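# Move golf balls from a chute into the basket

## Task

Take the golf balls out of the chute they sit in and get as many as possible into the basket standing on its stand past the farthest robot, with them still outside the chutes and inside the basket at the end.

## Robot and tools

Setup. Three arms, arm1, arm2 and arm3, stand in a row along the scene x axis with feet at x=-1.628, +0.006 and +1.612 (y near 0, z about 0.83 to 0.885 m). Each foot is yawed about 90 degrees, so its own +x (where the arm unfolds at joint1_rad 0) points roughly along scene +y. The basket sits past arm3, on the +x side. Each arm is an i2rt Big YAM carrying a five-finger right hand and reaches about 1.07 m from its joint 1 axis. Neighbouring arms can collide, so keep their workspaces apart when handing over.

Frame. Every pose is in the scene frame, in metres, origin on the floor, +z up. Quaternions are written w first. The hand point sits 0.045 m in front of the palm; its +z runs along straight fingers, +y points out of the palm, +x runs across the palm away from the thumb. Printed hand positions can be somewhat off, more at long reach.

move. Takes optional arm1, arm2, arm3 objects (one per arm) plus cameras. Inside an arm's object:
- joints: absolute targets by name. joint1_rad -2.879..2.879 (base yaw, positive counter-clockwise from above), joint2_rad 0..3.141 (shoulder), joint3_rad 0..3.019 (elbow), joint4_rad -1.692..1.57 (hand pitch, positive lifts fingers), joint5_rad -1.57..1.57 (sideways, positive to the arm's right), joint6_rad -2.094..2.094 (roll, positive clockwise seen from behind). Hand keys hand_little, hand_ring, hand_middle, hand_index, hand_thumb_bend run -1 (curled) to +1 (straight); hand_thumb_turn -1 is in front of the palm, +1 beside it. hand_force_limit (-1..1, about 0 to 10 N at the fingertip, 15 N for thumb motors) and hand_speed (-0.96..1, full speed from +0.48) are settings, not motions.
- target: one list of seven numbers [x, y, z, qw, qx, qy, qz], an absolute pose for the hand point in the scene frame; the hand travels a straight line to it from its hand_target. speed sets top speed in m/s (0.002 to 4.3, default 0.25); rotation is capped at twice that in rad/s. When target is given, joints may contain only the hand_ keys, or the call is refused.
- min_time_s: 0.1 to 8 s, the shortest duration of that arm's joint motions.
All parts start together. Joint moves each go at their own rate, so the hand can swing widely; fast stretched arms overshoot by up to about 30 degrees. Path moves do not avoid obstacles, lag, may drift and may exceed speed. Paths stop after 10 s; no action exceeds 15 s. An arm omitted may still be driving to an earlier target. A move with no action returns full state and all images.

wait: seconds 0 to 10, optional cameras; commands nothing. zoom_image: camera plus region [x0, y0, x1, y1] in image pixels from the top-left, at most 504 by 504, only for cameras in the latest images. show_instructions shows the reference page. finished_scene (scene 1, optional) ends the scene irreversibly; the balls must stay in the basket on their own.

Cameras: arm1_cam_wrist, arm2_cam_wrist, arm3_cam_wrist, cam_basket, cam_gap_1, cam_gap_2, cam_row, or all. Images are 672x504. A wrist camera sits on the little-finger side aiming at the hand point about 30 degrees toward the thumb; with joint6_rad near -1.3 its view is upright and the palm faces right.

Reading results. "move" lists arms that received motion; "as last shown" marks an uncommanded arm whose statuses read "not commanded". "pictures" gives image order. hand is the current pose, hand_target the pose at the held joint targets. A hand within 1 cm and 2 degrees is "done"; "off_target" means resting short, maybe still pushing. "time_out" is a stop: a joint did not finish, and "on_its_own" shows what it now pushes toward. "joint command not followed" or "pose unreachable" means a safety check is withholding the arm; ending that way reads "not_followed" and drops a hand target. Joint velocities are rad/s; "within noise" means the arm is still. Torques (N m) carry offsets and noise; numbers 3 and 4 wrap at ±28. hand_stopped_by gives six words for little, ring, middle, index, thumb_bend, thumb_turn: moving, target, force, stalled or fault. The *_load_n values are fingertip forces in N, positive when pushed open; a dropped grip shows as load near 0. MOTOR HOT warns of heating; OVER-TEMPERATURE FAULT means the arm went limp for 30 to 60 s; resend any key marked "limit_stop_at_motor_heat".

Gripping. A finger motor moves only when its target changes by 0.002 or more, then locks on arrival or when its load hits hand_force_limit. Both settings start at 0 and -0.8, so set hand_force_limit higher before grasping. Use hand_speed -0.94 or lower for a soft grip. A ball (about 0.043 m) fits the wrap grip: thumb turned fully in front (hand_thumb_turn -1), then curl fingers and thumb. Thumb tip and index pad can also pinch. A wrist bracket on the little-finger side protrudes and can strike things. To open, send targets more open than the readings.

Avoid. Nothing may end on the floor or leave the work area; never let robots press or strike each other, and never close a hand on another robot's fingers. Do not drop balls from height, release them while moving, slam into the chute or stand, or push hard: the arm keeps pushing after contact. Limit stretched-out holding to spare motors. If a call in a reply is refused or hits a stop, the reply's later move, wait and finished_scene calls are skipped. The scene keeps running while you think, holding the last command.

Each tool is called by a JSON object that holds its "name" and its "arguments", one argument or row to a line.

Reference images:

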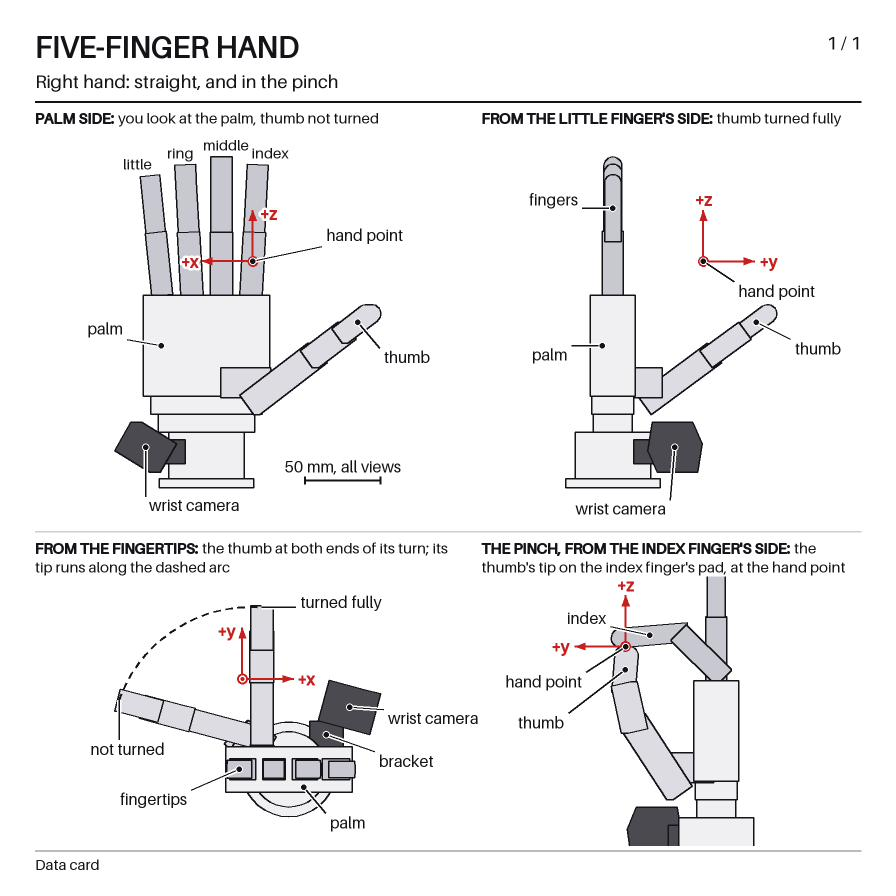

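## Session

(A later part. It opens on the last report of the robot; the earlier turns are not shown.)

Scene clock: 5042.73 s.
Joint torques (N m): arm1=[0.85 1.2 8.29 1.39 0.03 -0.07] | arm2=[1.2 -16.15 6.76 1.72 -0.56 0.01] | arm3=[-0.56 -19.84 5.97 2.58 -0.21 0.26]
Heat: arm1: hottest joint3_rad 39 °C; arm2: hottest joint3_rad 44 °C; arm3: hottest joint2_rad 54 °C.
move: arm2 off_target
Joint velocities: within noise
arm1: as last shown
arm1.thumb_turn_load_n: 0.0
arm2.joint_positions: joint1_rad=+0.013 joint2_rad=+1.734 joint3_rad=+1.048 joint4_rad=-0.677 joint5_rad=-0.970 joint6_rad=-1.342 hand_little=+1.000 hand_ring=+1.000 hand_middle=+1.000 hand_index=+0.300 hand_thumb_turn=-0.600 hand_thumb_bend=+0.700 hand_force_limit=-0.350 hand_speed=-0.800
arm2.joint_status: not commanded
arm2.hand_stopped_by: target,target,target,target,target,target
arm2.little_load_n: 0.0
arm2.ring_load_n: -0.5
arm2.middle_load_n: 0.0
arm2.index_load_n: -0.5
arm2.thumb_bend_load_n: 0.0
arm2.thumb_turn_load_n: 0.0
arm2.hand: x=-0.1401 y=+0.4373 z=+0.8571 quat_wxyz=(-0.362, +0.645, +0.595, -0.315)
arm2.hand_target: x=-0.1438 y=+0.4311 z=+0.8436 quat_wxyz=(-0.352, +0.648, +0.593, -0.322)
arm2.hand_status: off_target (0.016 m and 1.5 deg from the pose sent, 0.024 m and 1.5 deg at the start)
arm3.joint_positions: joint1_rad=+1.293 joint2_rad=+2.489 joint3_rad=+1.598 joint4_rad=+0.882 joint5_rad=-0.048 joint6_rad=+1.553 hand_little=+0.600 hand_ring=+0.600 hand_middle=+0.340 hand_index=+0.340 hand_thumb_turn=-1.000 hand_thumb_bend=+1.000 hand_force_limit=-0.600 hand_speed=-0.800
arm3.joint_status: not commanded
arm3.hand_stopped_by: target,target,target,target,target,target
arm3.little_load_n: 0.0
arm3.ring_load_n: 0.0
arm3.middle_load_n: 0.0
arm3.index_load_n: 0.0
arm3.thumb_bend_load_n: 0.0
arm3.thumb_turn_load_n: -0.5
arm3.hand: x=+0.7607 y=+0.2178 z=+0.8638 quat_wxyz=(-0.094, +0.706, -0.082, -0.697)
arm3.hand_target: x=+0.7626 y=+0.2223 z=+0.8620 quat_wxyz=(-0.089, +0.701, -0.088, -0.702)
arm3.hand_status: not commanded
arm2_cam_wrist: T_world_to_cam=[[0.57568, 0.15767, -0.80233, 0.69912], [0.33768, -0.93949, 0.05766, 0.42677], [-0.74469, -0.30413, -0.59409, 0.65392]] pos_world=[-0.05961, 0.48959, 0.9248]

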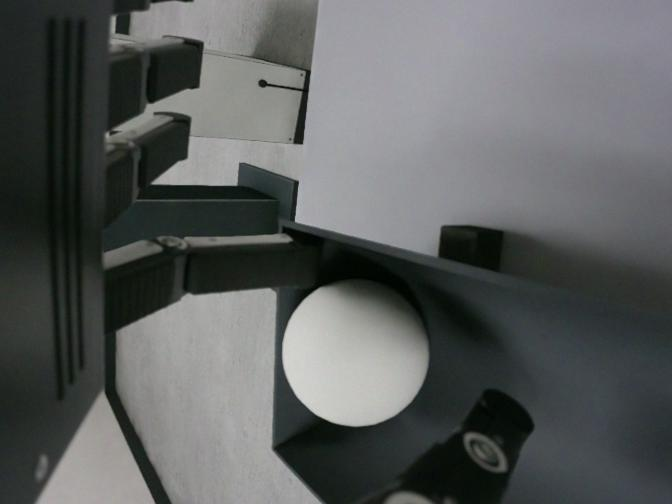

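{"name": "move", "arguments": {
  "arm2": {"target": [-0.144, 0.4325, 0.834, 0.352, -0.6483, -0.5933, 0.3222], "speed": 0.05},
  "cameras": ["arm2_cam_wrist"]
}}

{"name": "zoom_image", "arguments": {
  "camera": "arm2_cam_wrist",
  "region": [160, 150, 560, 450]
}}

Scene clock: 5050.23 s.
Joint torques (N m): arm1=[0.91 1.2 8.31 1.39 0.03 -0.07] | arm2=[1.14 -15.21 6.79 2.17 -0.57 0] | arm3=[-0.5 -19.84 5.97 2.56 -0.22 0.26]
Heat: arm1: hottest joint3_rad 39 °C; arm2: hottest joint3_rad 44 °C; arm3: hottest joint2_rad 54 °C.
move: arm2 off_target
Joint velocities: within noise
arm1, arm3: as last shown
arm2.joint_positions: joint1_rad=+0.013 joint2_rad=+1.742 joint3_rad=+1.044 joint4_rad=-0.665 joint5_rad=-0.970 joint6_rad=-1.341 hand_little=+1.000 hand_ring=+1.000 hand_middle=+1.000 hand_index=+0.300 hand_thumb_turn=-0.600 hand_thumb_bend=+0.700 hand_force_limit=-0.350 hand_speed=-0.800
arm2.joint_status: not commanded
arm2.hand_stopped_by: target,target,target,target,target,target
arm2.little_load_n: 0.0
arm2.ring_load_n: 0.0
arm2.middle_load_n: 0.0
arm2.index_load_n: -1.5
arm2.thumb_bend_load_n: 0.0
arm2.thumb_turn_load_n: 0.0
arm2.hand: x=-0.1402 y=+0.4370 z=+0.8525 quat_wxyz=(-0.362, +0.645, +0.594, -0.315)
arm2.hand_target: x=-0.1437 y=+0.4313 z=+0.8345 quat_wxyz=(-0.351, +0.649, +0.593, -0.323)
arm2.hand_status: off_target (0.019 m and 1.4 deg from the pose sent, 0.024 m and 1.5 deg at the start)
arm2_cam_wrist: T_world_to_cam=[[0.57574, 0.15612, -0.80259, 0.69648], [0.33687, -0.93971, 0.05885, 0.42571], [-0.74502, -0.30425, -0.59362, 0.6507]] pos_world=[-0.05961, 0.48929, 0.9202]

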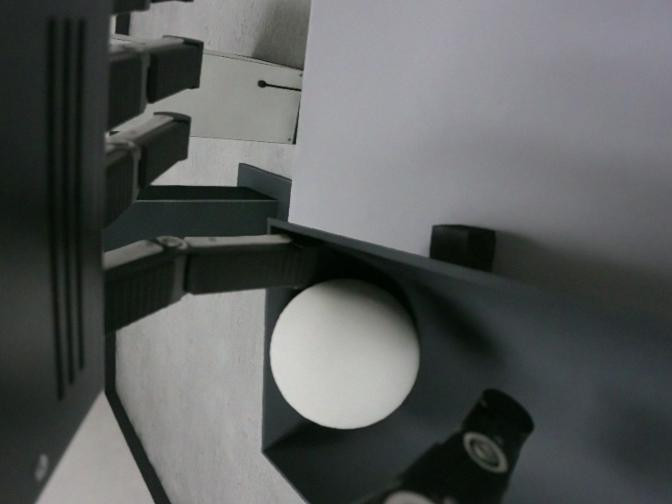

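Scaled by 1.260 from the camera's image (finer frame: 960x720).

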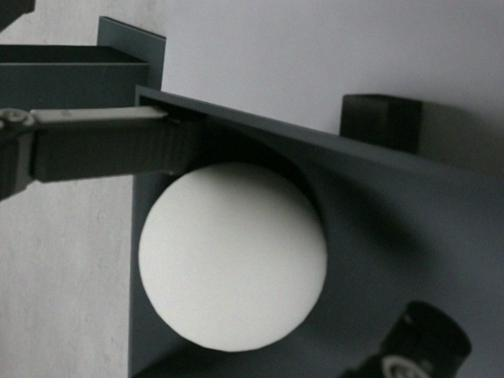

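{"name": "move", "arguments": {
  "arm2": {"target": [-0.1425, 0.423, 0.836, 0.352, -0.6483, -0.5933, 0.3222], "speed": 0.04},
  "cameras": ["arm2_cam_wrist"]
}}

{"name": "zoom_image", "arguments": {
  "camera": "arm2_cam_wrist",
  "region": [160, 150, 560, 450]
}}

Scene clock: 5061.00 s.
Joint torques (N m): arm1=[0.85 1.2 8.29 1.37 0.03 -0.07] | arm2=[0.97 -16.91 6.23 1.5 -0.59 -0.07] | arm3=[-0.5 -19.84 5.97 2.59 -0.21 0.26]
Heat: arm1: hottest joint3_rad 39 °C; arm2: hottest joint3_rad 44 °C; arm3: hottest joint2_rad 54 °C.
move: arm2 off_target
Joint velocities: within noise
arm1, arm3: as last shown
arm2.joint_positions: joint1_rad=+0.013 joint2_rad=+1.742 joint3_rad=+1.024 joint4_rad=-0.648 joint5_rad=-0.970 joint6_rad=-1.349 hand_little=+1.000 hand_ring=+1.000 hand_middle=+1.000 hand_index=+0.300 hand_thumb_turn=-0.600 hand_thumb_bend=+0.700 hand_force_limit=-0.350 hand_speed=-0.800
arm2.joint_status: not commanded
arm2.hand_stopped_by: target,target,target,target,target,target
arm2.little_load_n: 0.0
arm2.ring_load_n: -0.5
arm2.middle_load_n: 0.0
arm2.index_load_n: -1.5
arm2.thumb_bend_load_n: 0.0
arm2.thumb_turn_load_n: 0.0
arm2.hand: x=-0.1399 y=+0.4319 z=+0.8465 quat_wxyz=(-0.362, +0.644, +0.596, -0.315)
arm2.hand_target: x=-0.1423 y=+0.4234 z=+0.8363 quat_wxyz=(-0.353, +0.646, +0.596, -0.321)
arm2.hand_status: off_target (0.014 m and 1.5 deg from the pose sent, 0.022 m and 1.4 deg at the start)
arm2_cam_wrist: T_world_to_cam=[[0.57569, 0.16127, -0.80161, 0.68923], [0.34075, -0.93849, 0.05591, 0.4236], [-0.74328, -0.30534, -0.59523, 0.64781]] pos_world=[-0.05961, 0.48419, 0.91441]

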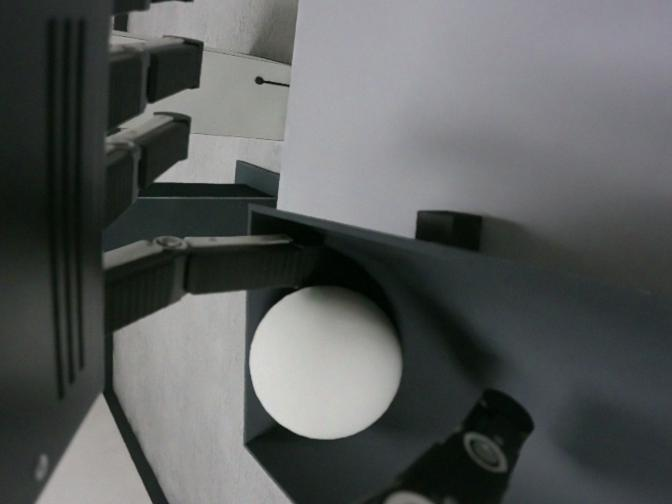

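Scaled by 1.260 from the camera's image (finer frame: 960x720).

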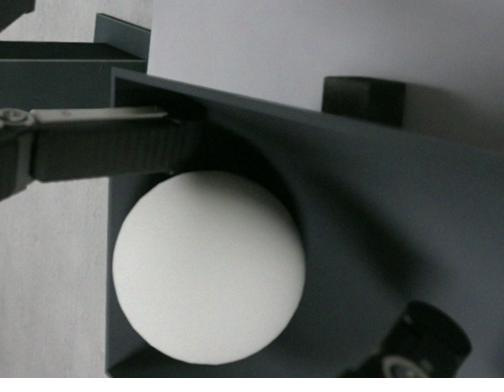

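{"name": "move", "arguments": {
  "arm2": {"target": [-0.1415, 0.413, 0.836, 0.352, -0.6483, -0.5933, 0.3222], "speed": 0.04},
  "cameras": ["arm2_cam_wrist"]
}}

{"name": "zoom_image", "arguments": {
  "camera": "arm2_cam_wrist",
  "region": [160, 150, 560, 450]
}}

Scene clock: 5069.00 s.
Joint torques (N m): arm1=[0.85 1.14 8.29 1.39 0.03 -0.07] | arm2=[0.56 -18.2 5.93 1.57 -0.61 0.01] | arm3=[-0.56 -19.9 5.98 2.58 -0.21 0.26]
Heat: arm1: hottest joint3_rad 39 °C; arm2: hottest joint3_rad 44 °C; arm3: hottest joint2_rad 54 °C.
move: arm2 done
Joint velocities: within noise
arm1.joint_positions: joint1_rad=+0.177 joint2_rad=+0.642 joint3_rad=+1.456 joint4_rad=-1.154 joint5_rad=+0.156 joint6_rad=-1.149 hand_little=+1.000 hand_ring=+1.000 hand_middle=+1.000 hand_index=+1.000 hand_thumb_turn=+1.000 hand_thumb_bend=+1.000 hand_force_limit=+0.000 hand_speed=-0.800
arm1.joint_status: not commanded
arm1.hand_stopped_by: target,target,target,target,target,target
arm1.little_load_n: 0.0
arm1.ring_load_n: 0.0
arm1.middle_load_n: 0.0
arm1.index_load_n: 0.0
arm1.thumb_bend_load_n: 0.0
arm1.thumb_turn_load_n: 0.0
arm1.hand: x=-1.6157 y=+0.2370 z=+1.4382 quat_wxyz=(-0.484, +0.658, +0.482, +0.317)
arm1.hand_target: x=-1.6154 y=+0.2352 z=+1.4505 quat_wxyz=(-0.495, +0.652, +0.476, +0.321)
arm1.hand_status: not commanded
arm2.joint_positions: joint1_rad=+0.013 joint2_rad=+1.740 joint3_rad=+0.995 joint4_rad=-0.642 joint5_rad=-0.970 joint6_rad=-1.349 hand_little=+1.000 hand_ring=+1.000 hand_middle=+1.000 hand_index=+0.300 hand_thumb_turn=-0.600 hand_thumb_bend=+0.700 hand_force_limit=-0.350 hand_speed=-0.800
arm2.joint_status: not commanded
arm2.hand_stopped_by: target,target,target,target,target,target
arm2.little_load_n: -0.5
arm2.ring_load_n: 0.0
arm2.middle_load_n: 0.0
arm2.index_load_n: -1.5
arm2.thumb_bend_load_n: 0.0
arm2.thumb_turn_load_n: -0.5
arm2.hand: x=-0.1396 y=+0.4194 z=+0.8387 quat_wxyz=(-0.355, +0.648, +0.593, -0.321)
arm2.hand_target: x=-0.1415 y=+0.4129 z=+0.8367 quat_wxyz=(-0.352, +0.648, +0.593, -0.322)
arm2.hand_status: done (0.007 m and 0.4 deg from the pose sent, 0.022 m and 1.5 deg at the start)
arm3: as last shown
arm3.thumb_turn_load_n: 0.0
arm2_cam_wrist: T_world_to_cam=[[0.57621, 0.14418, -0.80449, 0.69446], [0.34105, -0.93694, 0.07636, 0.39448], [-0.74274, -0.31837, -0.58904, 0.63989]] pos_world=[-0.05941, 0.4732, 0.90549]

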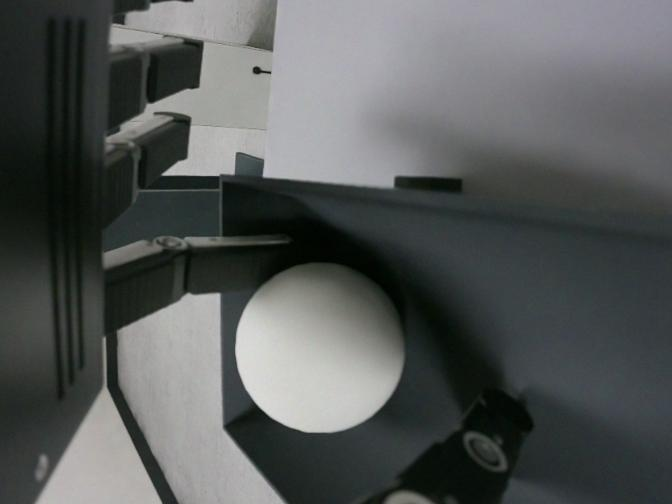

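Scaled by 1.260 from the camera's image (finer frame: 960x720).

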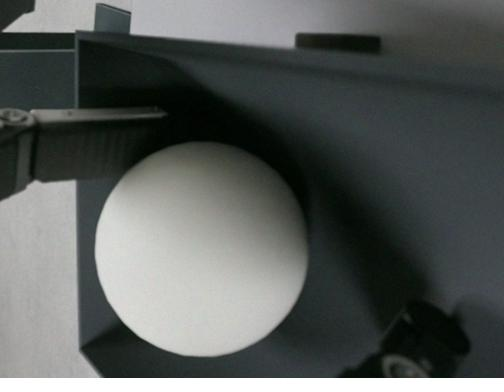

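{"name": "move", "arguments": {
  "arm2": {"target": [-0.133, 0.403, 0.842, 0.352, -0.6483, -0.5933, 0.3222], "speed": 0.04},
  "cameras": ["arm2_cam_wrist"]
}}

{"name": "zoom_image", "arguments": {
  "camera": "arm2_cam_wrist",
  "region": [160, 150, 560, 450]
}}

Scene clock: 5095.67 s.
Joint torques (N m): arm1=[0.79 1.2 8.29 1.37 0.03 -0.06] | arm2=[-0.09 -18.55 6.16 0.4 -0.78 -0.12] | arm3=[-0.62 -19.78 5.97 2.59 -0.22 0.26]
Heat: arm1: hottest joint3_rad 39 °C; arm2: hottest joint3_rad 44 °C; arm3: hottest joint2_rad 54 °C.
move: arm2 done
Joint velocities: within noise
arm1, arm3: as last shown
arm2.joint_positions: joint1_rad=+0.011 joint2_rad=+1.717 joint3_rad=+0.972 joint4_rad=-0.651 joint5_rad=-0.970 joint6_rad=-1.365 hand_little=+1.000 hand_ring=+1.000 hand_middle=+1.000 hand_index=+0.300 hand_thumb_turn=-0.600 hand_thumb_bend=+0.700 hand_force_limit=-0.350 hand_speed=-0.800
arm2.joint_status: not commanded
arm2.hand_stopped_by: target,target,target,target,target,target
arm2.little_load_n: 0.0
arm2.ring_load_n: 0.0
arm2.middle_load_n: 0.0
arm2.index_load_n: -0.5
arm2.thumb_bend_load_n: -0.5
arm2.thumb_turn_load_n: -0.5
arm2.hand: x=-0.1382 y=+0.4101 z=+0.8411 quat_wxyz=(-0.355, +0.645, +0.597, -0.321)
arm2.hand_target: x=-0.1330 y=+0.4032 z=+0.8417 quat_wxyz=(-0.352, +0.649, +0.593, -0.322)
arm2.hand_status: done (0.009 m and 0.7 deg from the pose sent, 0.018 m and 0.4 deg at the start)
arm3.thumb_turn_load_n: -0.5
arm2_cam_wrist: T_world_to_cam=[[0.57635, 0.15264, -0.80282, 0.69207], [0.34822, -0.93462, 0.07229, 0.38858], [-0.7393, -0.32122, -0.59182, 0.6434]] pos_world=[-0.05852, 0.46422, 0.90829]

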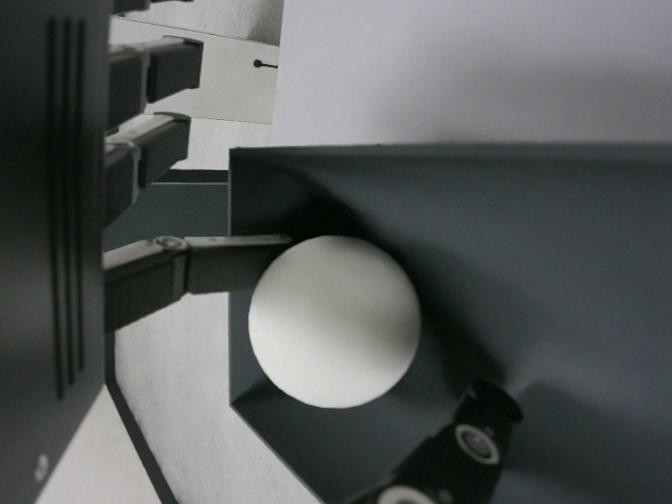

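Scaled by 1.260 from the camera's image (finer frame: 960x720).

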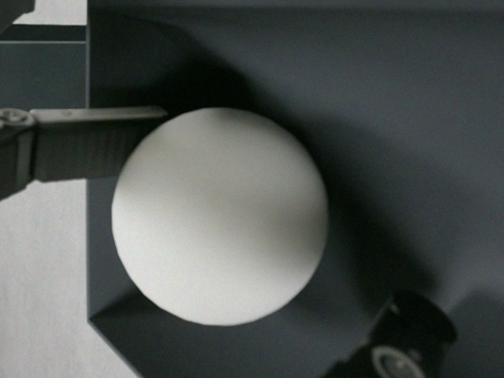

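{"name": "move", "arguments": {
  "arm2": {"target": [-0.105, 0.408, 0.845, 0.352, -0.6483, -0.5933, 0.3222], "speed": 0.04},
  "cameras": ["arm2_cam_wrist"]
}}

Scene clock: 5105.53 s.
Joint torques (N m): arm1=[0.85 1.14 8.31 1.39 0.04 -0.07] | arm2=[-0.91 -16.62 9.26 0.27 -0.6 -0.15] | arm3=[-0.5 -19.84 5.96 2.58 -0.22 0.26]
Heat: arm1: hottest joint3_rad 39 °C; arm2: hottest joint3_rad 44 °C; arm3: hottest joint2_rad 54 °C.
move: arm2 off_target
Joint velocities: within noise
arm1, arm3: as last shown
arm2.joint_positions: joint1_rad=-0.040 joint2_rad=+1.717 joint3_rad=+0.972 joint4_rad=-0.769 joint5_rad=-0.982 joint6_rad=-1.468 hand_little=+1.000 hand_ring=+1.000 hand_middle=+1.000 hand_index=+0.300 hand_thumb_turn=-0.600 hand_thumb_bend=+0.700 hand_force_limit=-0.350 hand_speed=-0.800
arm2.joint_status: not commanded
arm2.hand_stopped_by: target,target,target,target,target,target
arm2.little_load_n: 0.0
arm2.ring_load_n: 0.0
arm2.middle_load_n: 0.0
arm2.index_load_n: 0.5
arm2.thumb_bend_load_n: -2.0
arm2.thumb_turn_load_n: -0.5
arm2.hand: x=-0.1168 y=+0.3953 z=+0.8411 quat_wxyz=(-0.344, +0.647, +0.593, -0.334)
arm2.hand_target: x=-0.1092 y=+0.4061 z=+0.8455 quat_wxyz=(-0.350, +0.648, +0.594, -0.326)
arm2.hand_status: off_target (0.018 m and 1.6 deg from the pose sent, 0.033 m and 0.7 deg at the start)
arm3.thumb_turn_load_n: 0.0
arm2_cam_wrist: T_world_to_cam=[[0.57088, 0.13098, -0.81052, 0.69652], [0.35658, -0.92878, 0.10106, 0.34186], [-0.73956, -0.34671, -0.57692, 0.65201]] pos_world=[-0.03733, 0.45234, 0.90615]

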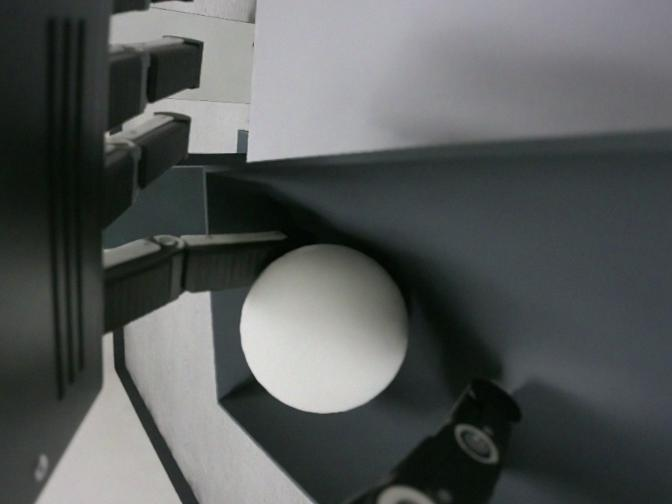

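{"name": "wait", "arguments": {
  "seconds": 0.1,
  "cameras": ["cam_gap_2", "cam_row", "cam_gap_1"]
}}

Scene clock: 5134.40 s.
Joint torques (N m): arm1=[0.79 1.2 8.31 1.39 0.03 -0.07] | arm2=[-0.85 -16.79 9.28 0.23 -0.6 -0.16] | arm3=[-0.56 -19.84 5.98 2.58 -0.21 0.26]
Heat: arm1: hottest joint3_rad 39 °C; arm2: hottest joint3_rad 45 °C; arm3: hottest joint2_rad 54 °C.
Joint velocities: within noise
arm1.joint_positions: joint1_rad=+0.177 joint2_rad=+0.642 joint3_rad=+1.456 joint4_rad=-1.154 joint5_rad=+0.156 joint6_rad=-1.149 hand_little=+1.000 hand_ring=+1.000 hand_middle=+1.000 hand_index=+1.000 hand_thumb_turn=+1.000 hand_thumb_bend=+1.000 hand_force_limit=+0.000 hand_speed=-0.800
arm1.joint_status: not commanded
arm1.hand_stopped_by: target,target,target,target,target,target
arm1.little_load_n: 0.0
arm1.ring_load_n: 0.0
arm1.middle_load_n: 0.0
arm1.index_load_n: 0.0
arm1.thumb_bend_load_n: 0.0
arm1.thumb_turn_load_n: 0.0
arm1.hand: x=-1.6157 y=+0.2370 z=+1.4382 quat_wxyz=(-0.484, +0.658, +0.482, +0.317)
arm1.hand_target: x=-1.6154 y=+0.2352 z=+1.4505 quat_wxyz=(-0.495, +0.652, +0.476, +0.321)
arm1.hand_status: not commanded
arm2.joint_positions: joint1_rad=-0.040 joint2_rad=+1.717 joint3_rad=+0.972 joint4_rad=-0.769 joint5_rad=-0.982 joint6_rad=-1.470 hand_little=+1.000 hand_ring=+1.000 hand_middle=+1.000 hand_index=+0.300 hand_thumb_turn=-0.600 hand_thumb_bend=+0.700 hand_force_limit=-0.350 hand_speed=-0.800
arm2.joint_status: not commanded
arm2.hand_stopped_by: target,target,target,target,target,target
arm2.little_load_n: 0.0
arm2.ring_load_n: -0.5
arm2.middle_load_n: 0.0
arm2.index_load_n: 0.5
arm2.thumb_bend_load_n: -2.5
arm2.thumb_turn_load_n: -0.5
arm2.hand: x=-0.1168 y=+0.3954 z=+0.8411 quat_wxyz=(-0.345, +0.646, +0.594, -0.333)
arm2.hand_target: x=-0.1091 y=+0.4062 z=+0.8455 quat_wxyz=(-0.350, +0.647, +0.594, -0.325)
arm2.hand_status: off_target (0.018 m and 1.5 deg from the pose sent, 0.033 m and 0.7 deg at the start)
arm3.joint_positions: joint1_rad=+1.293 joint2_rad=+2.489 joint3_rad=+1.598 joint4_rad=+0.882 joint5_rad=-0.048 joint6_rad=+1.553 hand_little=+0.600 hand_ring=+0.600 hand_middle=+0.340 hand_index=+0.340 hand_thumb_turn=-1.000 hand_thumb_bend=+1.000 hand_force_limit=-0.600 hand_speed=-0.800
arm3.joint_status: not commanded
arm3.hand_stopped_by: target,target,target,target,target,target
arm3.little_load_n: 0.0
arm3.ring_load_n: 0.0
arm3.middle_load_n: 0.0
arm3.index_load_n: 0.0
arm3.thumb_bend_load_n: -0.5
arm3.thumb_turn_load_n: 0.0
arm3.hand: x=+0.7607 y=+0.2178 z=+0.8638 quat_wxyz=(-0.094, +0.706, -0.082, -0.697)
arm3.hand_target: x=+0.7626 y=+0.2223 z=+0.8620 quat_wxyz=(-0.089, +0.701, -0.088, -0.702)
arm3.hand_status: not commanded
wait: 0.10 s; at rest from the start
pictures: cam_gap_1, cam_gap_2, cam_row

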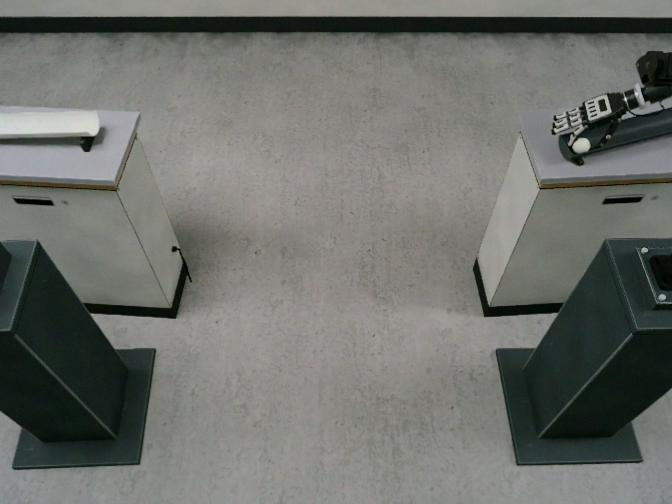

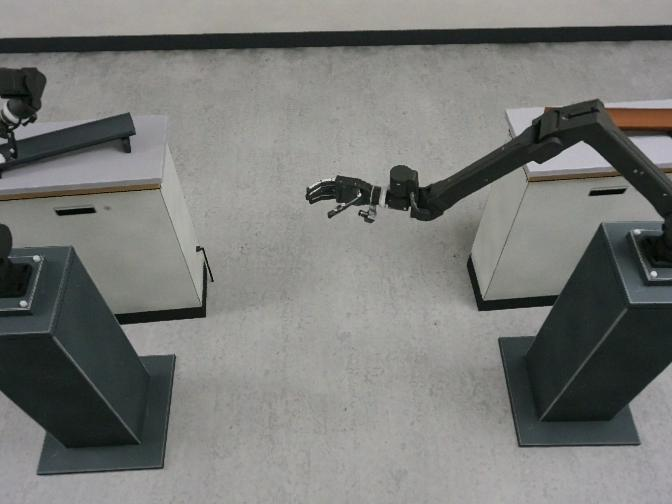

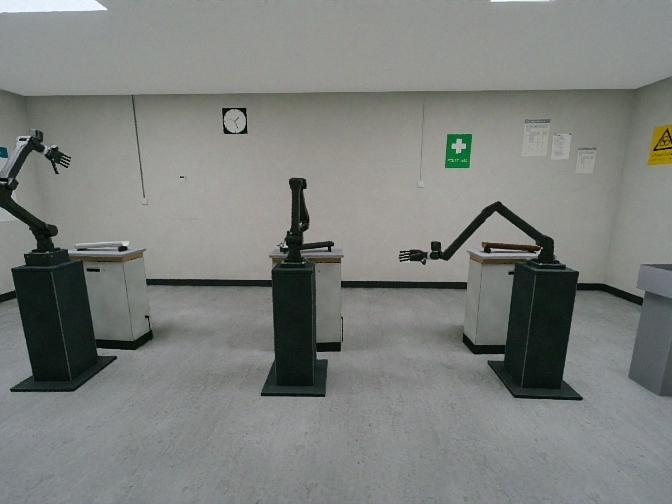

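{"name": "zoom_image", "arguments": {
  "camera": "cam_gap_1",
  "region": [512, 40, 672, 200]
}}

{"name": "zoom_image", "arguments": {
  "camera": "cam_gap_2",
  "region": [0, 50, 180, 230]
}}

Scaled by 3.150 from the camera's image (finer frame: 960x720).

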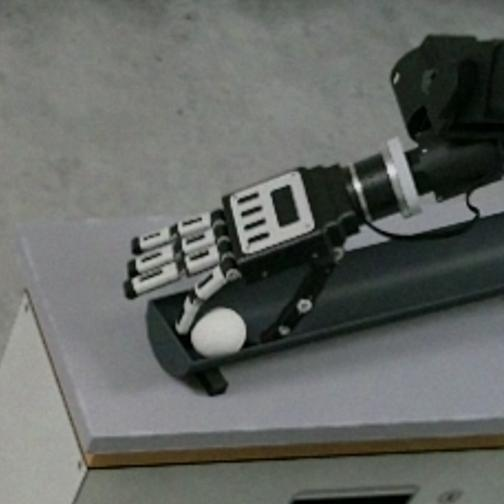

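Scaled by 2.800 from the camera's image (finer frame: 960x720).

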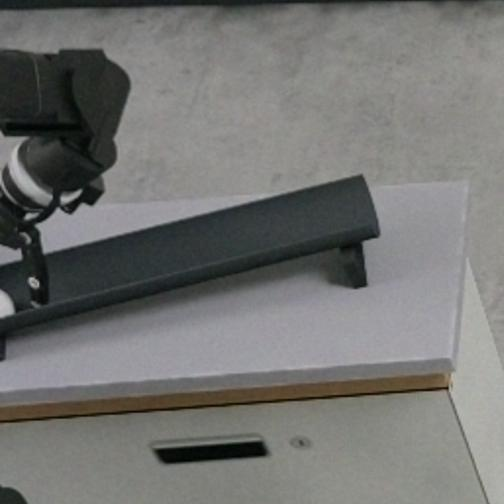

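{"name": "move", "arguments": {
  "arm2": {"target": [-0.110, 0.400, 0.853, 0.352, -0.6483, -0.5933, 0.3222], "speed": 0.04},
  "cameras": ["arm2_cam_wrist", "cam_gap_1"]
}}

{"name": "zoom_image", "arguments": {
  "camera": "cam_gap_1",
  "region": [512, 40, 672, 200]
}}

Scene clock: 5169.57 s.
Joint torques (N m): arm1=[0.91 1.2 8.31 1.39 0.03 -0.08] | arm2=[-0.15 -17.96 7.64 0.46 -0.52 -0.03] | arm3=[-0.56 -19.9 5.96 2.58 -0.21 0.25]
Heat: arm1: hottest joint3_rad 39 °C; arm2: hottest joint3_rad 46 °C; arm3: hottest joint2_rad 54 °C.
move: arm2 done
Joint velocities: within noise
arm1, arm3: as last shown
arm2.joint_positions: joint1_rad=-0.050 joint2_rad=+1.699 joint3_rad=+0.972 joint4_rad=-0.769 joint5_rad=-0.982 joint6_rad=-1.470 hand_little=+1.000 hand_ring=+1.000 hand_middle=+1.000 hand_index=+0.300 hand_thumb_turn=-0.600 hand_thumb_bend=+0.700 hand_force_limit=-0.350 hand_speed=-0.800
arm2.joint_status: not commanded
arm2.hand_stopped_by: target,target,target,target,target,target
arm2.little_load_n: 0.0
arm2.ring_load_n: 0.0
arm2.middle_load_n: 0.0
arm2.index_load_n: 0.0
arm2.thumb_bend_load_n: 0.0
arm2.thumb_turn_load_n: 0.0
arm2.hand: x=-0.1123 y=+0.3989 z=+0.8480 quat_wxyz=(-0.352, +0.647, +0.593, -0.326)
arm2.hand_target: x=-0.1067 y=+0.4012 z=+0.8532 quat_wxyz=(-0.354, +0.651, +0.591, -0.321)
arm2.hand_status: done (0.006 m and 0.5 deg from the pose sent, 0.014 m and 1.5 deg at the start)
arm3.thumb_bend_load_n: 0.0
arm2_cam_wrist: T_world_to_cam=[[0.57267, 0.141, -0.80757, 0.69272], [0.34706, -0.93416, 0.083, 0.35925], [-0.7427, -0.32781, -0.5839, 0.65862]] pos_world=[-0.03222, 0.45382, 0.91417]

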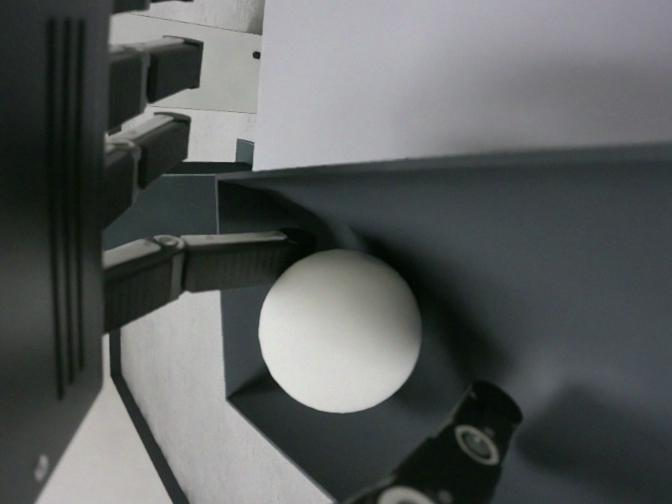

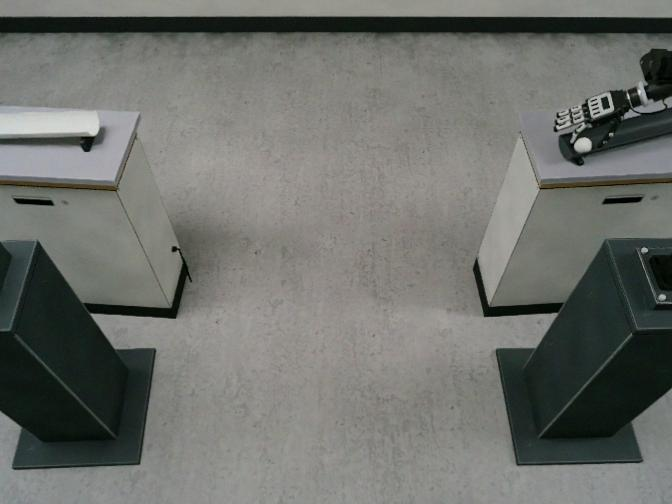

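Scaled by 3.150 from the camera's image (finer frame: 960x720).

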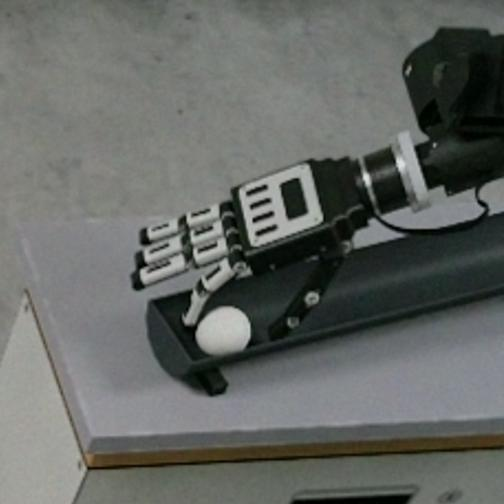

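{"name": "move", "arguments": {
  "arm2": {"target": [-0.114, 0.386, 0.857, 0.3391, -0.6245, -0.6183, 0.3358], "speed": 0.05},
  "cameras": ["arm2_cam_wrist", "cam_gap_1"]
}}

{"name": "zoom_image", "arguments": {
  "camera": "cam_gap_1",
  "region": [512, 40, 672, 200]
}}

Scene clock: 5221.80 s.
Joint torques (N m): arm1=[0.85 1.2 8.31 1.39 0.03 -0.07] | arm2=[1.32 -17.32 8.76 0.06 -0.63 -0.1] | arm3=[-0.5 -19.84 5.96 2.59 -0.21 0.26]
Heat: arm1: hottest joint3_rad 39 °C; arm2: hottest joint3_rad 45 °C; arm3: hottest joint2_rad 54 °C.
move: arm2 done
Joint velocities: within noise
arm1, arm3: as last shown
arm2.joint_positions: joint1_rad=-0.050 joint2_rad=+1.697 joint3_rad=+0.972 joint4_rad=-0.876 joint5_rad=-0.982 joint6_rad=-1.583 hand_little=+1.000 hand_ring=+1.000 hand_middle=+1.000 hand_index=+0.300 hand_thumb_turn=-0.600 hand_thumb_bend=+0.700 hand_force_limit=-0.350 hand_speed=-0.800
arm2.joint_status: not commanded
arm2.hand_stopped_by: target,target,target,target,target,target
arm2.little_load_n: 0.0
arm2.ring_load_n: 0.0
arm2.middle_load_n: 0.0
arm2.index_load_n: 0.0
arm2.thumb_bend_load_n: -1.0
arm2.thumb_turn_load_n: -1.0
arm2.hand: x=-0.1107 y=+0.3809 z=+0.8485 quat_wxyz=(-0.338, +0.630, +0.612, -0.339)
arm2.hand_target: x=-0.1139 y=+0.3861 z=+0.8567 quat_wxyz=(-0.340, +0.623, +0.620, -0.335)
arm2.hand_status: done (0.010 m and 1.1 deg from the pose sent, 0.016 m and 4.3 deg at the start)
arm3.thumb_turn_load_n: -0.5
arm2_cam_wrist: T_world_to_cam=[[0.56408, 0.16843, -0.80836, 0.68396], [0.40511, -0.90951, 0.09318, 0.3302], [-0.71951, -0.38004, -0.58127, 0.67446]] pos_world=[-0.03429, 0.44144, 0.91416]

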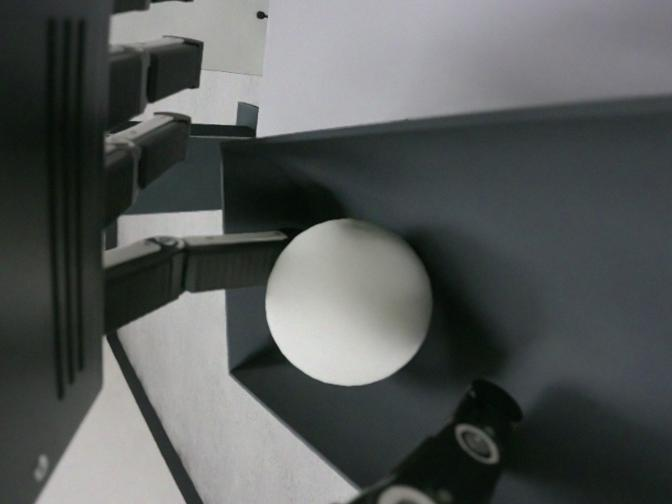

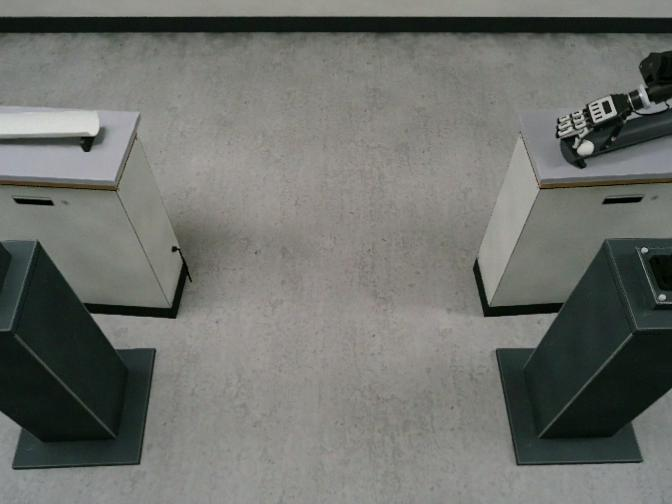

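Scaled by 3.150 from the camera's image (finer frame: 960x720).

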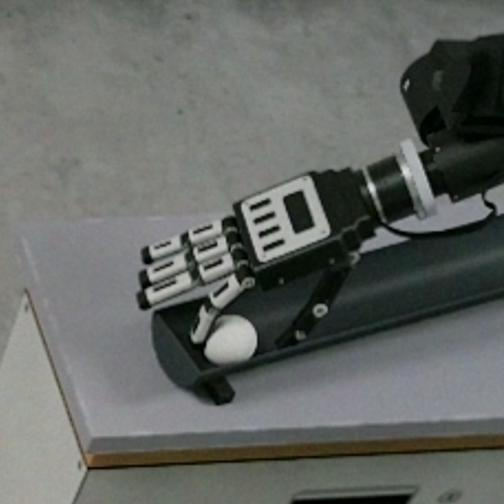

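{"name": "move", "arguments": {
  "arm2": {"target": [-0.122, 0.3855, 0.858, 0.3391, -0.6245, -0.6183, 0.3358], "speed": 0.05, "joints": {"hand_thumb_turn": -1}}
}}

{"name": "wait", "arguments": {
  "seconds": 1,
  "cameras": ["arm2_cam_wrist", "cam_gap_1"]
}}

{"name": "zoom_image", "arguments": {
  "camera": "cam_gap_1",
  "region": [512, 40, 672, 200]
}}

Scene clock: 5267.03 s.
Joint torques (N m): arm1=[0.85 1.26 8.29 1.36 0.04 -0.07] | arm2=[1.2 -18.2 8.13 1.28 -0.64 0.07] | arm3=[-0.56 -19.84 5.97 2.58 -0.21 0.26]
Heat: arm1: hottest joint3_rad 39 °C; arm2: hottest joint3_rad 45 °C; arm3: hottest joint2_rad 54 °C.
move: arm2 off_target
Joint velocities: within noise
arm1, arm3: as last shown
arm2.joint_positions: joint1_rad=-0.033 joint2_rad=+1.694 joint3_rad=+0.972 joint4_rad=-0.876 joint5_rad=-0.982 joint6_rad=-1.556 hand_little=+1.000 hand_ring=+1.000 hand_middle=+1.000 hand_index=+0.300 hand_thumb_turn=-1.000 hand_thumb_bend=+0.700 hand_force_limit=-0.350 hand_speed=-0.800
arm2.joint_status: all done
arm2.hand_stopped_by: target,target,target,target,target,target
arm2.little_load_n: 0.0
arm2.ring_load_n: 0.0
arm2.middle_load_n: 0.0
arm2.index_load_n: 0.0
arm2.thumb_bend_load_n: 0.0
arm2.thumb_turn_load_n: 0.0
arm2.hand: x=-0.1177 y=+0.3776 z=+0.8505 quat_wxyz=(-0.331, +0.632, +0.609, -0.346)
arm2.hand_target: x=-0.1218 y=+0.3852 z=+0.8583 quat_wxyz=(-0.338, +0.627, +0.616, -0.337)
arm2.hand_status: off_target (0.012 m and 2.0 deg from the pose sent, 0.015 m and 1.1 deg at the start)
pictures: none

Scene clock: 5268.03 s.
Joint torques (N m): arm1=[0.85 1.14 8.29 1.39 0.04 -0.07] | arm2=[1.26 -18.02 8.18 1.25 -0.62 0.05] | arm3=[-0.56 -19.84 5.96 2.59 -0.21 0.26]
Heat: arm1: hottest joint3_rad 39 °C; arm2: hottest joint3_rad 45 °C; arm3: hottest joint2_rad 54 °C.
Joint velocities: within noise
arm1.joint_positions: joint1_rad=+0.177 joint2_rad=+0.642 joint3_rad=+1.456 joint4_rad=-1.154 joint5_rad=+0.156 joint6_rad=-1.149 hand_little=+1.000 hand_ring=+1.000 hand_middle=+1.000 hand_index=+1.000 hand_thumb_turn=+1.000 hand_thumb_bend=+1.000 hand_force_limit=+0.000 hand_speed=-0.800
arm1.joint_status: not commanded
arm1.hand_stopped_by: target,target,target,target,target,target
arm1.little_load_n: 0.0
arm1.ring_load_n: 0.0
arm1.middle_load_n: 0.0
arm1.index_load_n: 0.0
arm1.thumb_bend_load_n: 0.0
arm1.thumb_turn_load_n: 0.5
arm1.hand: x=-1.6157 y=+0.2370 z=+1.4382 quat_wxyz=(-0.484, +0.658, +0.482, +0.317)
arm1.hand_target: x=-1.6154 y=+0.2352 z=+1.4505 quat_wxyz=(-0.495, +0.652, +0.476, +0.321)
arm1.hand_status: not commanded
arm2.joint_positions: joint1_rad=-0.033 joint2_rad=+1.694 joint3_rad=+0.972 joint4_rad=-0.876 joint5_rad=-0.982 joint6_rad=-1.556 hand_little=+1.000 hand_ring=+1.000 hand_middle=+1.000 hand_index=+0.300 hand_thumb_turn=-1.000 hand_thumb_bend=+0.700 hand_force_limit=-0.350 hand_speed=-0.800
arm2.joint_status: all done
arm2.hand_stopped_by: target,target,target,target,target,target
arm2.little_load_n: 0.0
arm2.ring_load_n: 0.0
arm2.middle_load_n: 0.0
arm2.index_load_n: 0.0
arm2.thumb_bend_load_n: 0.0
arm2.thumb_turn_load_n: -0.5
arm2.hand: x=-0.1177 y=+0.3776 z=+0.8505 quat_wxyz=(-0.331, +0.632, +0.609, -0.346)
arm2.hand_target: x=-0.1218 y=+0.3852 z=+0.8583 quat_wxyz=(-0.338, +0.627, +0.616, -0.337)
arm2.hand_status: off_target (0.012 m and 2.0 deg from the pose sent, 0.015 m and 1.1 deg at the start)
arm3.joint_positions: joint1_rad=+1.293 joint2_rad=+2.489 joint3_rad=+1.598 joint4_rad=+0.882 joint5_rad=-0.048 joint6_rad=+1.553 hand_little=+0.600 hand_ring=+0.600 hand_middle=+0.340 hand_index=+0.340 hand_thumb_turn=-1.000 hand_thumb_bend=+1.000 hand_force_limit=-0.600 hand_speed=-0.800
arm3.joint_status: not commanded
arm3.hand_stopped_by: target,target,target,target,target,target
arm3.little_load_n: 0.0
arm3.ring_load_n: 0.0
arm3.middle_load_n: 0.0
arm3.index_load_n: 0.0
arm3.thumb_bend_load_n: 0.0
arm3.thumb_turn_load_n: 0.0
arm3.hand: x=+0.7607 y=+0.2178 z=+0.8638 quat_wxyz=(-0.094, +0.706, -0.082, -0.697)
arm3.hand_target: x=+0.7626 y=+0.2223 z=+0.8620 quat_wxyz=(-0.089, +0.701, -0.088, -0.702)
arm3.hand_status: not commanded
wait: 1.00 s; at rest by 0.27 s
arm2_cam_wrist: T_world_to_cam=[[0.56383, 0.15335, -0.81153, 0.6984], [0.4068, -0.90671, 0.1113, 0.3136], [-0.71875, -0.39289, -0.57362, 0.66764]] pos_world=[-0.04149, 0.43955, 0.91484]

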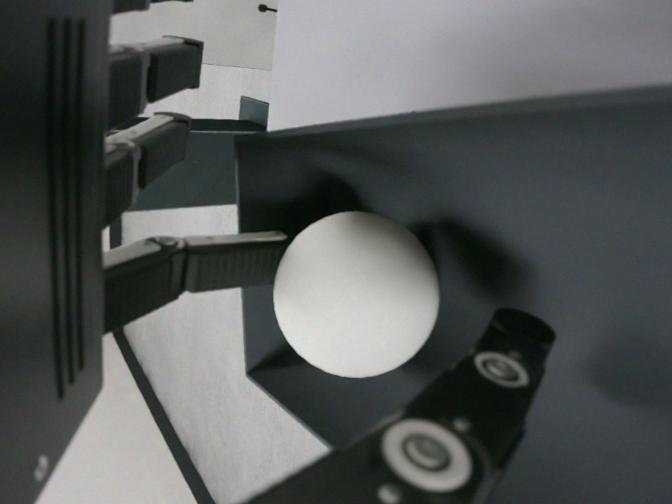

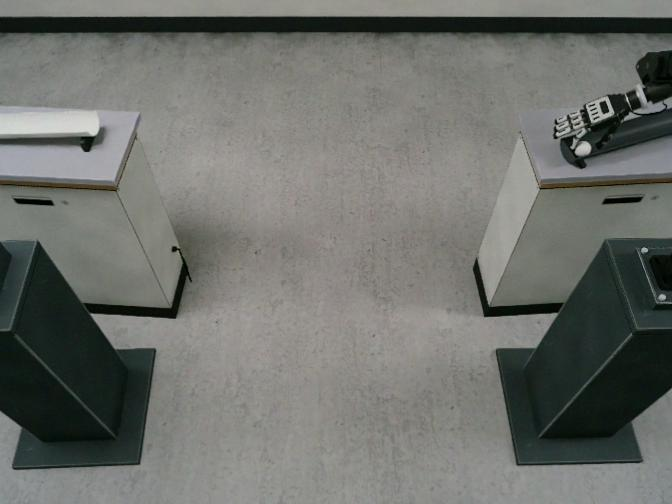

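Scaled by 3.150 from the camera's image (finer frame: 960x720).

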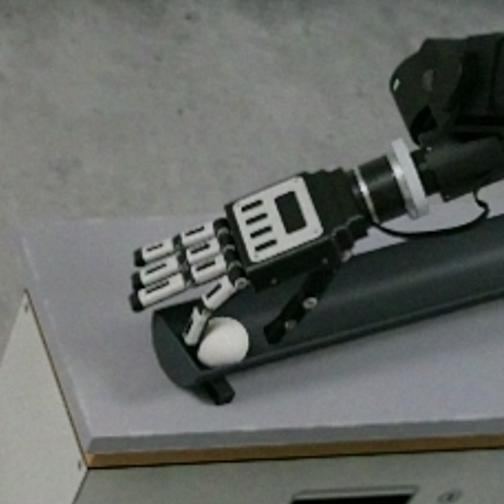

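{"name": "move", "arguments": {
  "arm2": {"target": [-0.1285, 0.373, 0.858, 0.3391, -0.6245, -0.6183, 0.3358], "speed": 0.15}
}}

{"name": "wait", "arguments": {
  "seconds": 1,
  "cameras": ["arm2_cam_wrist"]
}}

Scene clock: 5286.70 s.
Joint torques (N m): arm1=[0.91 1.2 8.31 1.36 0.03 -0.07] | arm2=[1.44 -17.26 6.39 1.39 -0.61 0.08] | arm3=[-0.56 -19.84 5.98 2.61 -0.22 0.26]
Heat: arm1: hottest joint3_rad 39 °C; arm2: hottest joint3_rad 45 °C; arm3: hottest joint2_rad 54 °C.
move: arm2 done
Joint velocities: within noise
arm1, arm3: as last shown
arm1.thumb_turn_load_n: 0.0
arm2.joint_positions: joint1_rad=-0.017 joint2_rad=+1.662 joint3_rad=+0.953 joint4_rad=-0.843 joint5_rad=-0.982 joint6_rad=-1.536 hand_little=+1.000 hand_ring=+1.000 hand_middle=+1.000 hand_index=+0.300 hand_thumb_turn=-1.000 hand_thumb_bend=+0.700 hand_force_limit=-0.350 hand_speed=-0.800
arm2.joint_status: not commanded
arm2.hand_stopped_by: target,target,target,target,target,target
arm2.little_load_n: 0.0
arm2.ring_load_n: 0.0
arm2.middle_load_n: 0.0
arm2.index_load_n: 0.0
arm2.thumb_bend_load_n: 0.0
arm2.thumb_turn_load_n: 0.0
arm2.hand: x=-0.1244 y=+0.3768 z=+0.8570 quat_wxyz=(-0.340, +0.626, +0.616, -0.337)
arm2.hand_target: x=-0.1285 y=+0.3733 z=+0.8577 quat_wxyz=(-0.339, +0.624, +0.619, -0.336)
arm2.hand_status: done (0.006 m and 0.4 deg from the pose sent, 0.014 m and 2.0 deg at the start)
pictures: none

Scene clock: 5287.70 s.
Joint torques (N m): arm1=[0.91 1.14 8.31 1.4 0.03 -0.07] | arm2=[1.32 -17.2 6.53 1.33 -0.6 0.08] | arm3=[-0.56 -19.9 5.97 2.58 -0.21 0.26]
Heat: arm1: hottest joint3_rad 39 °C; arm2: hottest joint3_rad 45 °C; arm3: hottest joint2_rad 54 °C.
Joint velocities: within noise
arm1.joint_positions: joint1_rad=+0.177 joint2_rad=+0.642 joint3_rad=+1.456 joint4_rad=-1.154 joint5_rad=+0.156 joint6_rad=-1.149 hand_little=+1.000 hand_ring=+1.000 hand_middle=+1.000 hand_index=+1.000 hand_thumb_turn=+1.000 hand_thumb_bend=+1.000 hand_force_limit=+0.000 hand_speed=-0.800
arm1.joint_status: not commanded
arm1.hand_stopped_by: target,target,target,target,target,target
arm1.little_load_n: 0.5
arm1.ring_load_n: 0.0
arm1.middle_load_n: 0.0
arm1.index_load_n: 0.0
arm1.thumb_bend_load_n: 0.0
arm1.thumb_turn_load_n: 0.0
arm1.hand: x=-1.6157 y=+0.2370 z=+1.4382 quat_wxyz=(-0.484, +0.658, +0.482, +0.317)
arm1.hand_target: x=-1.6154 y=+0.2352 z=+1.4505 quat_wxyz=(-0.495, +0.652, +0.476, +0.321)
arm1.hand_status: not commanded
arm2.joint_positions: joint1_rad=-0.017 joint2_rad=+1.662 joint3_rad=+0.953 joint4_rad=-0.843 joint5_rad=-0.982 joint6_rad=-1.534 hand_little=+1.000 hand_ring=+1.000 hand_middle=+1.000 hand_index=+0.300 hand_thumb_turn=-1.000 hand_thumb_bend=+0.700 hand_force_limit=-0.350 hand_speed=-0.800
arm2.joint_status: not commanded
arm2.hand_stopped_by: target,target,target,target,target,target
arm2.little_load_n: 0.0
arm2.ring_load_n: 0.0
arm2.middle_load_n: 0.0
arm2.index_load_n: 0.0
arm2.thumb_bend_load_n: 0.0
arm2.thumb_turn_load_n: 0.0
arm2.hand: x=-0.1244 y=+0.3767 z=+0.8570 quat_wxyz=(-0.340, +0.626, +0.615, -0.337)
arm2.hand_target: x=-0.1285 y=+0.3732 z=+0.8577 quat_wxyz=(-0.339, +0.624, +0.618, -0.336)
arm2.hand_status: done (0.006 m and 0.4 deg from the pose sent, 0.014 m and 2.0 deg at the start)
arm3.joint_positions: joint1_rad=+1.293 joint2_rad=+2.489 joint3_rad=+1.598 joint4_rad=+0.882 joint5_rad=-0.048 joint6_rad=+1.553 hand_little=+0.600 hand_ring=+0.600 hand_middle=+0.340 hand_index=+0.340 hand_thumb_turn=-1.000 hand_thumb_bend=+1.000 hand_force_limit=-0.600 hand_speed=-0.800
arm3.joint_status: not commanded
arm3.hand_stopped_by: target,target,target,target,target,target
arm3.little_load_n: 0.0
arm3.ring_load_n: 0.0
arm3.middle_load_n: 0.0
arm3.index_load_n: 0.0
arm3.thumb_bend_load_n: 0.0
arm3.thumb_turn_load_n: 0.0
arm3.hand: x=+0.7607 y=+0.2178 z=+0.8638 quat_wxyz=(-0.094, +0.706, -0.082, -0.697)
arm3.hand_target: x=+0.7626 y=+0.2223 z=+0.8620 quat_wxyz=(-0.089, +0.701, -0.088, -0.702)
arm3.hand_status: not commanded
wait: 1.00 s; at rest by 0.27 s
arm2_cam_wrist: T_world_to_cam=[[0.56329, 0.18002, -0.80641, 0.69318], [0.41088, -0.90778, 0.08435, 0.33879], [-0.71686, -0.37885, -0.5853, 0.67121]] pos_world=[-0.0485, 0.43705, 0.92327]

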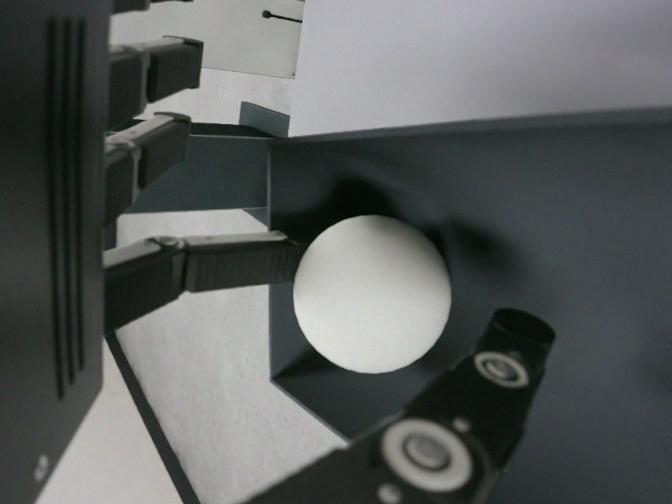

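{"name": "move", "arguments": {
  "arm2": {"target": [-0.095, 0.383, 0.852, 0.3391, -0.6245, -0.6183, 0.3358], "speed": 0.05},
  "cameras": ["arm2_cam_wrist", "cam_gap_1"]
}}

{"name": "zoom_image", "arguments": {
  "camera": "cam_gap_1",
  "region": [512, 40, 672, 200]
}}

Scene clock: 5342.10 s.
Joint torques (N m): arm1=[0.85 1.2 8.31 1.39 0.04 -0.07] | arm2=[-0.44 -14.27 10.19 0.16 -0.54 -0.19] | arm3=[-0.56 -19.9 6 2.59 -0.21 0.26]
Heat: arm1: hottest joint3_rad 39 °C; arm2: hottest joint3_rad 43 °C; arm3: hottest joint2_rad 54 °C.
move: arm2 off_target
Joint velocities: within noise
arm1, arm3: as last shown
arm1.little_load_n: 0.0
arm2.joint_positions: joint1_rad=-0.075 joint2_rad=+1.679 joint3_rad=+0.953 joint4_rad=-0.938 joint5_rad=-0.982 joint6_rad=-1.652 hand_little=+1.000 hand_ring=+1.000 hand_middle=+1.000 hand_index=+0.300 hand_thumb_turn=-1.000 hand_thumb_bend=+0.700 hand_force_limit=-0.350 hand_speed=-0.800
arm2.joint_status: not commanded
arm2.hand_stopped_by: target,target,target,target,target,target
arm2.little_load_n: 0.0
arm2.ring_load_n: 0.0
arm2.middle_load_n: 0.0
arm2.index_load_n: 0.5
arm2.thumb_bend_load_n: 0.0
arm2.thumb_turn_load_n: 0.0
arm2.hand: x=-0.1009 y=+0.3668 z=+0.8511 quat_wxyz=(-0.335, +0.626, +0.615, -0.344)
arm2.hand_target: x=-0.0948 y=+0.3825 z=+0.8523 quat_wxyz=(-0.340, +0.624, +0.618, -0.335)
arm2.hand_status: off_target (0.017 m and 1.1 deg from the pose sent, 0.031 m and 0.4 deg at the start)
arm2_cam_wrist: T_world_to_cam=[[0.55974, 0.17325, -0.81036, 0.68235], [0.41778, -0.90353, 0.0954, 0.31034], [-0.71565, -0.39195, -0.57812, 0.67964]] pos_world=[-0.0252, 0.42856, 0.91625]

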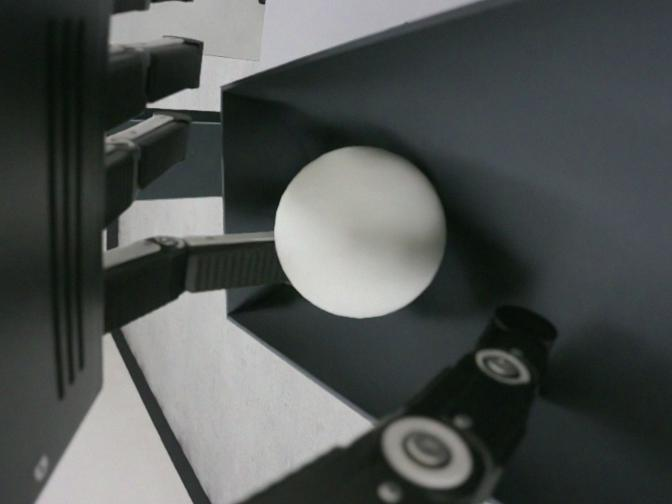

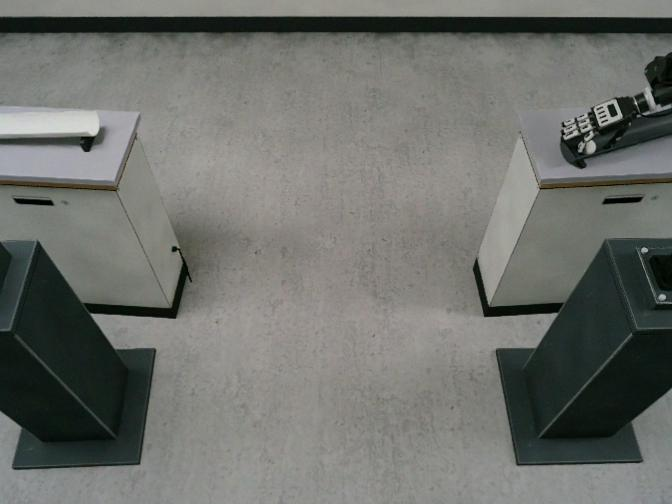

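Scaled by 3.150 from the camera's image (finer frame: 960x720).

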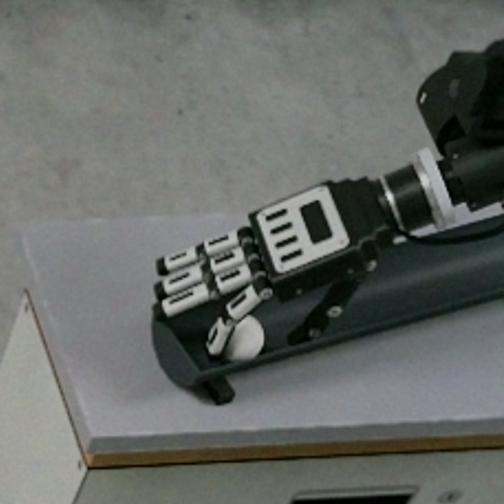

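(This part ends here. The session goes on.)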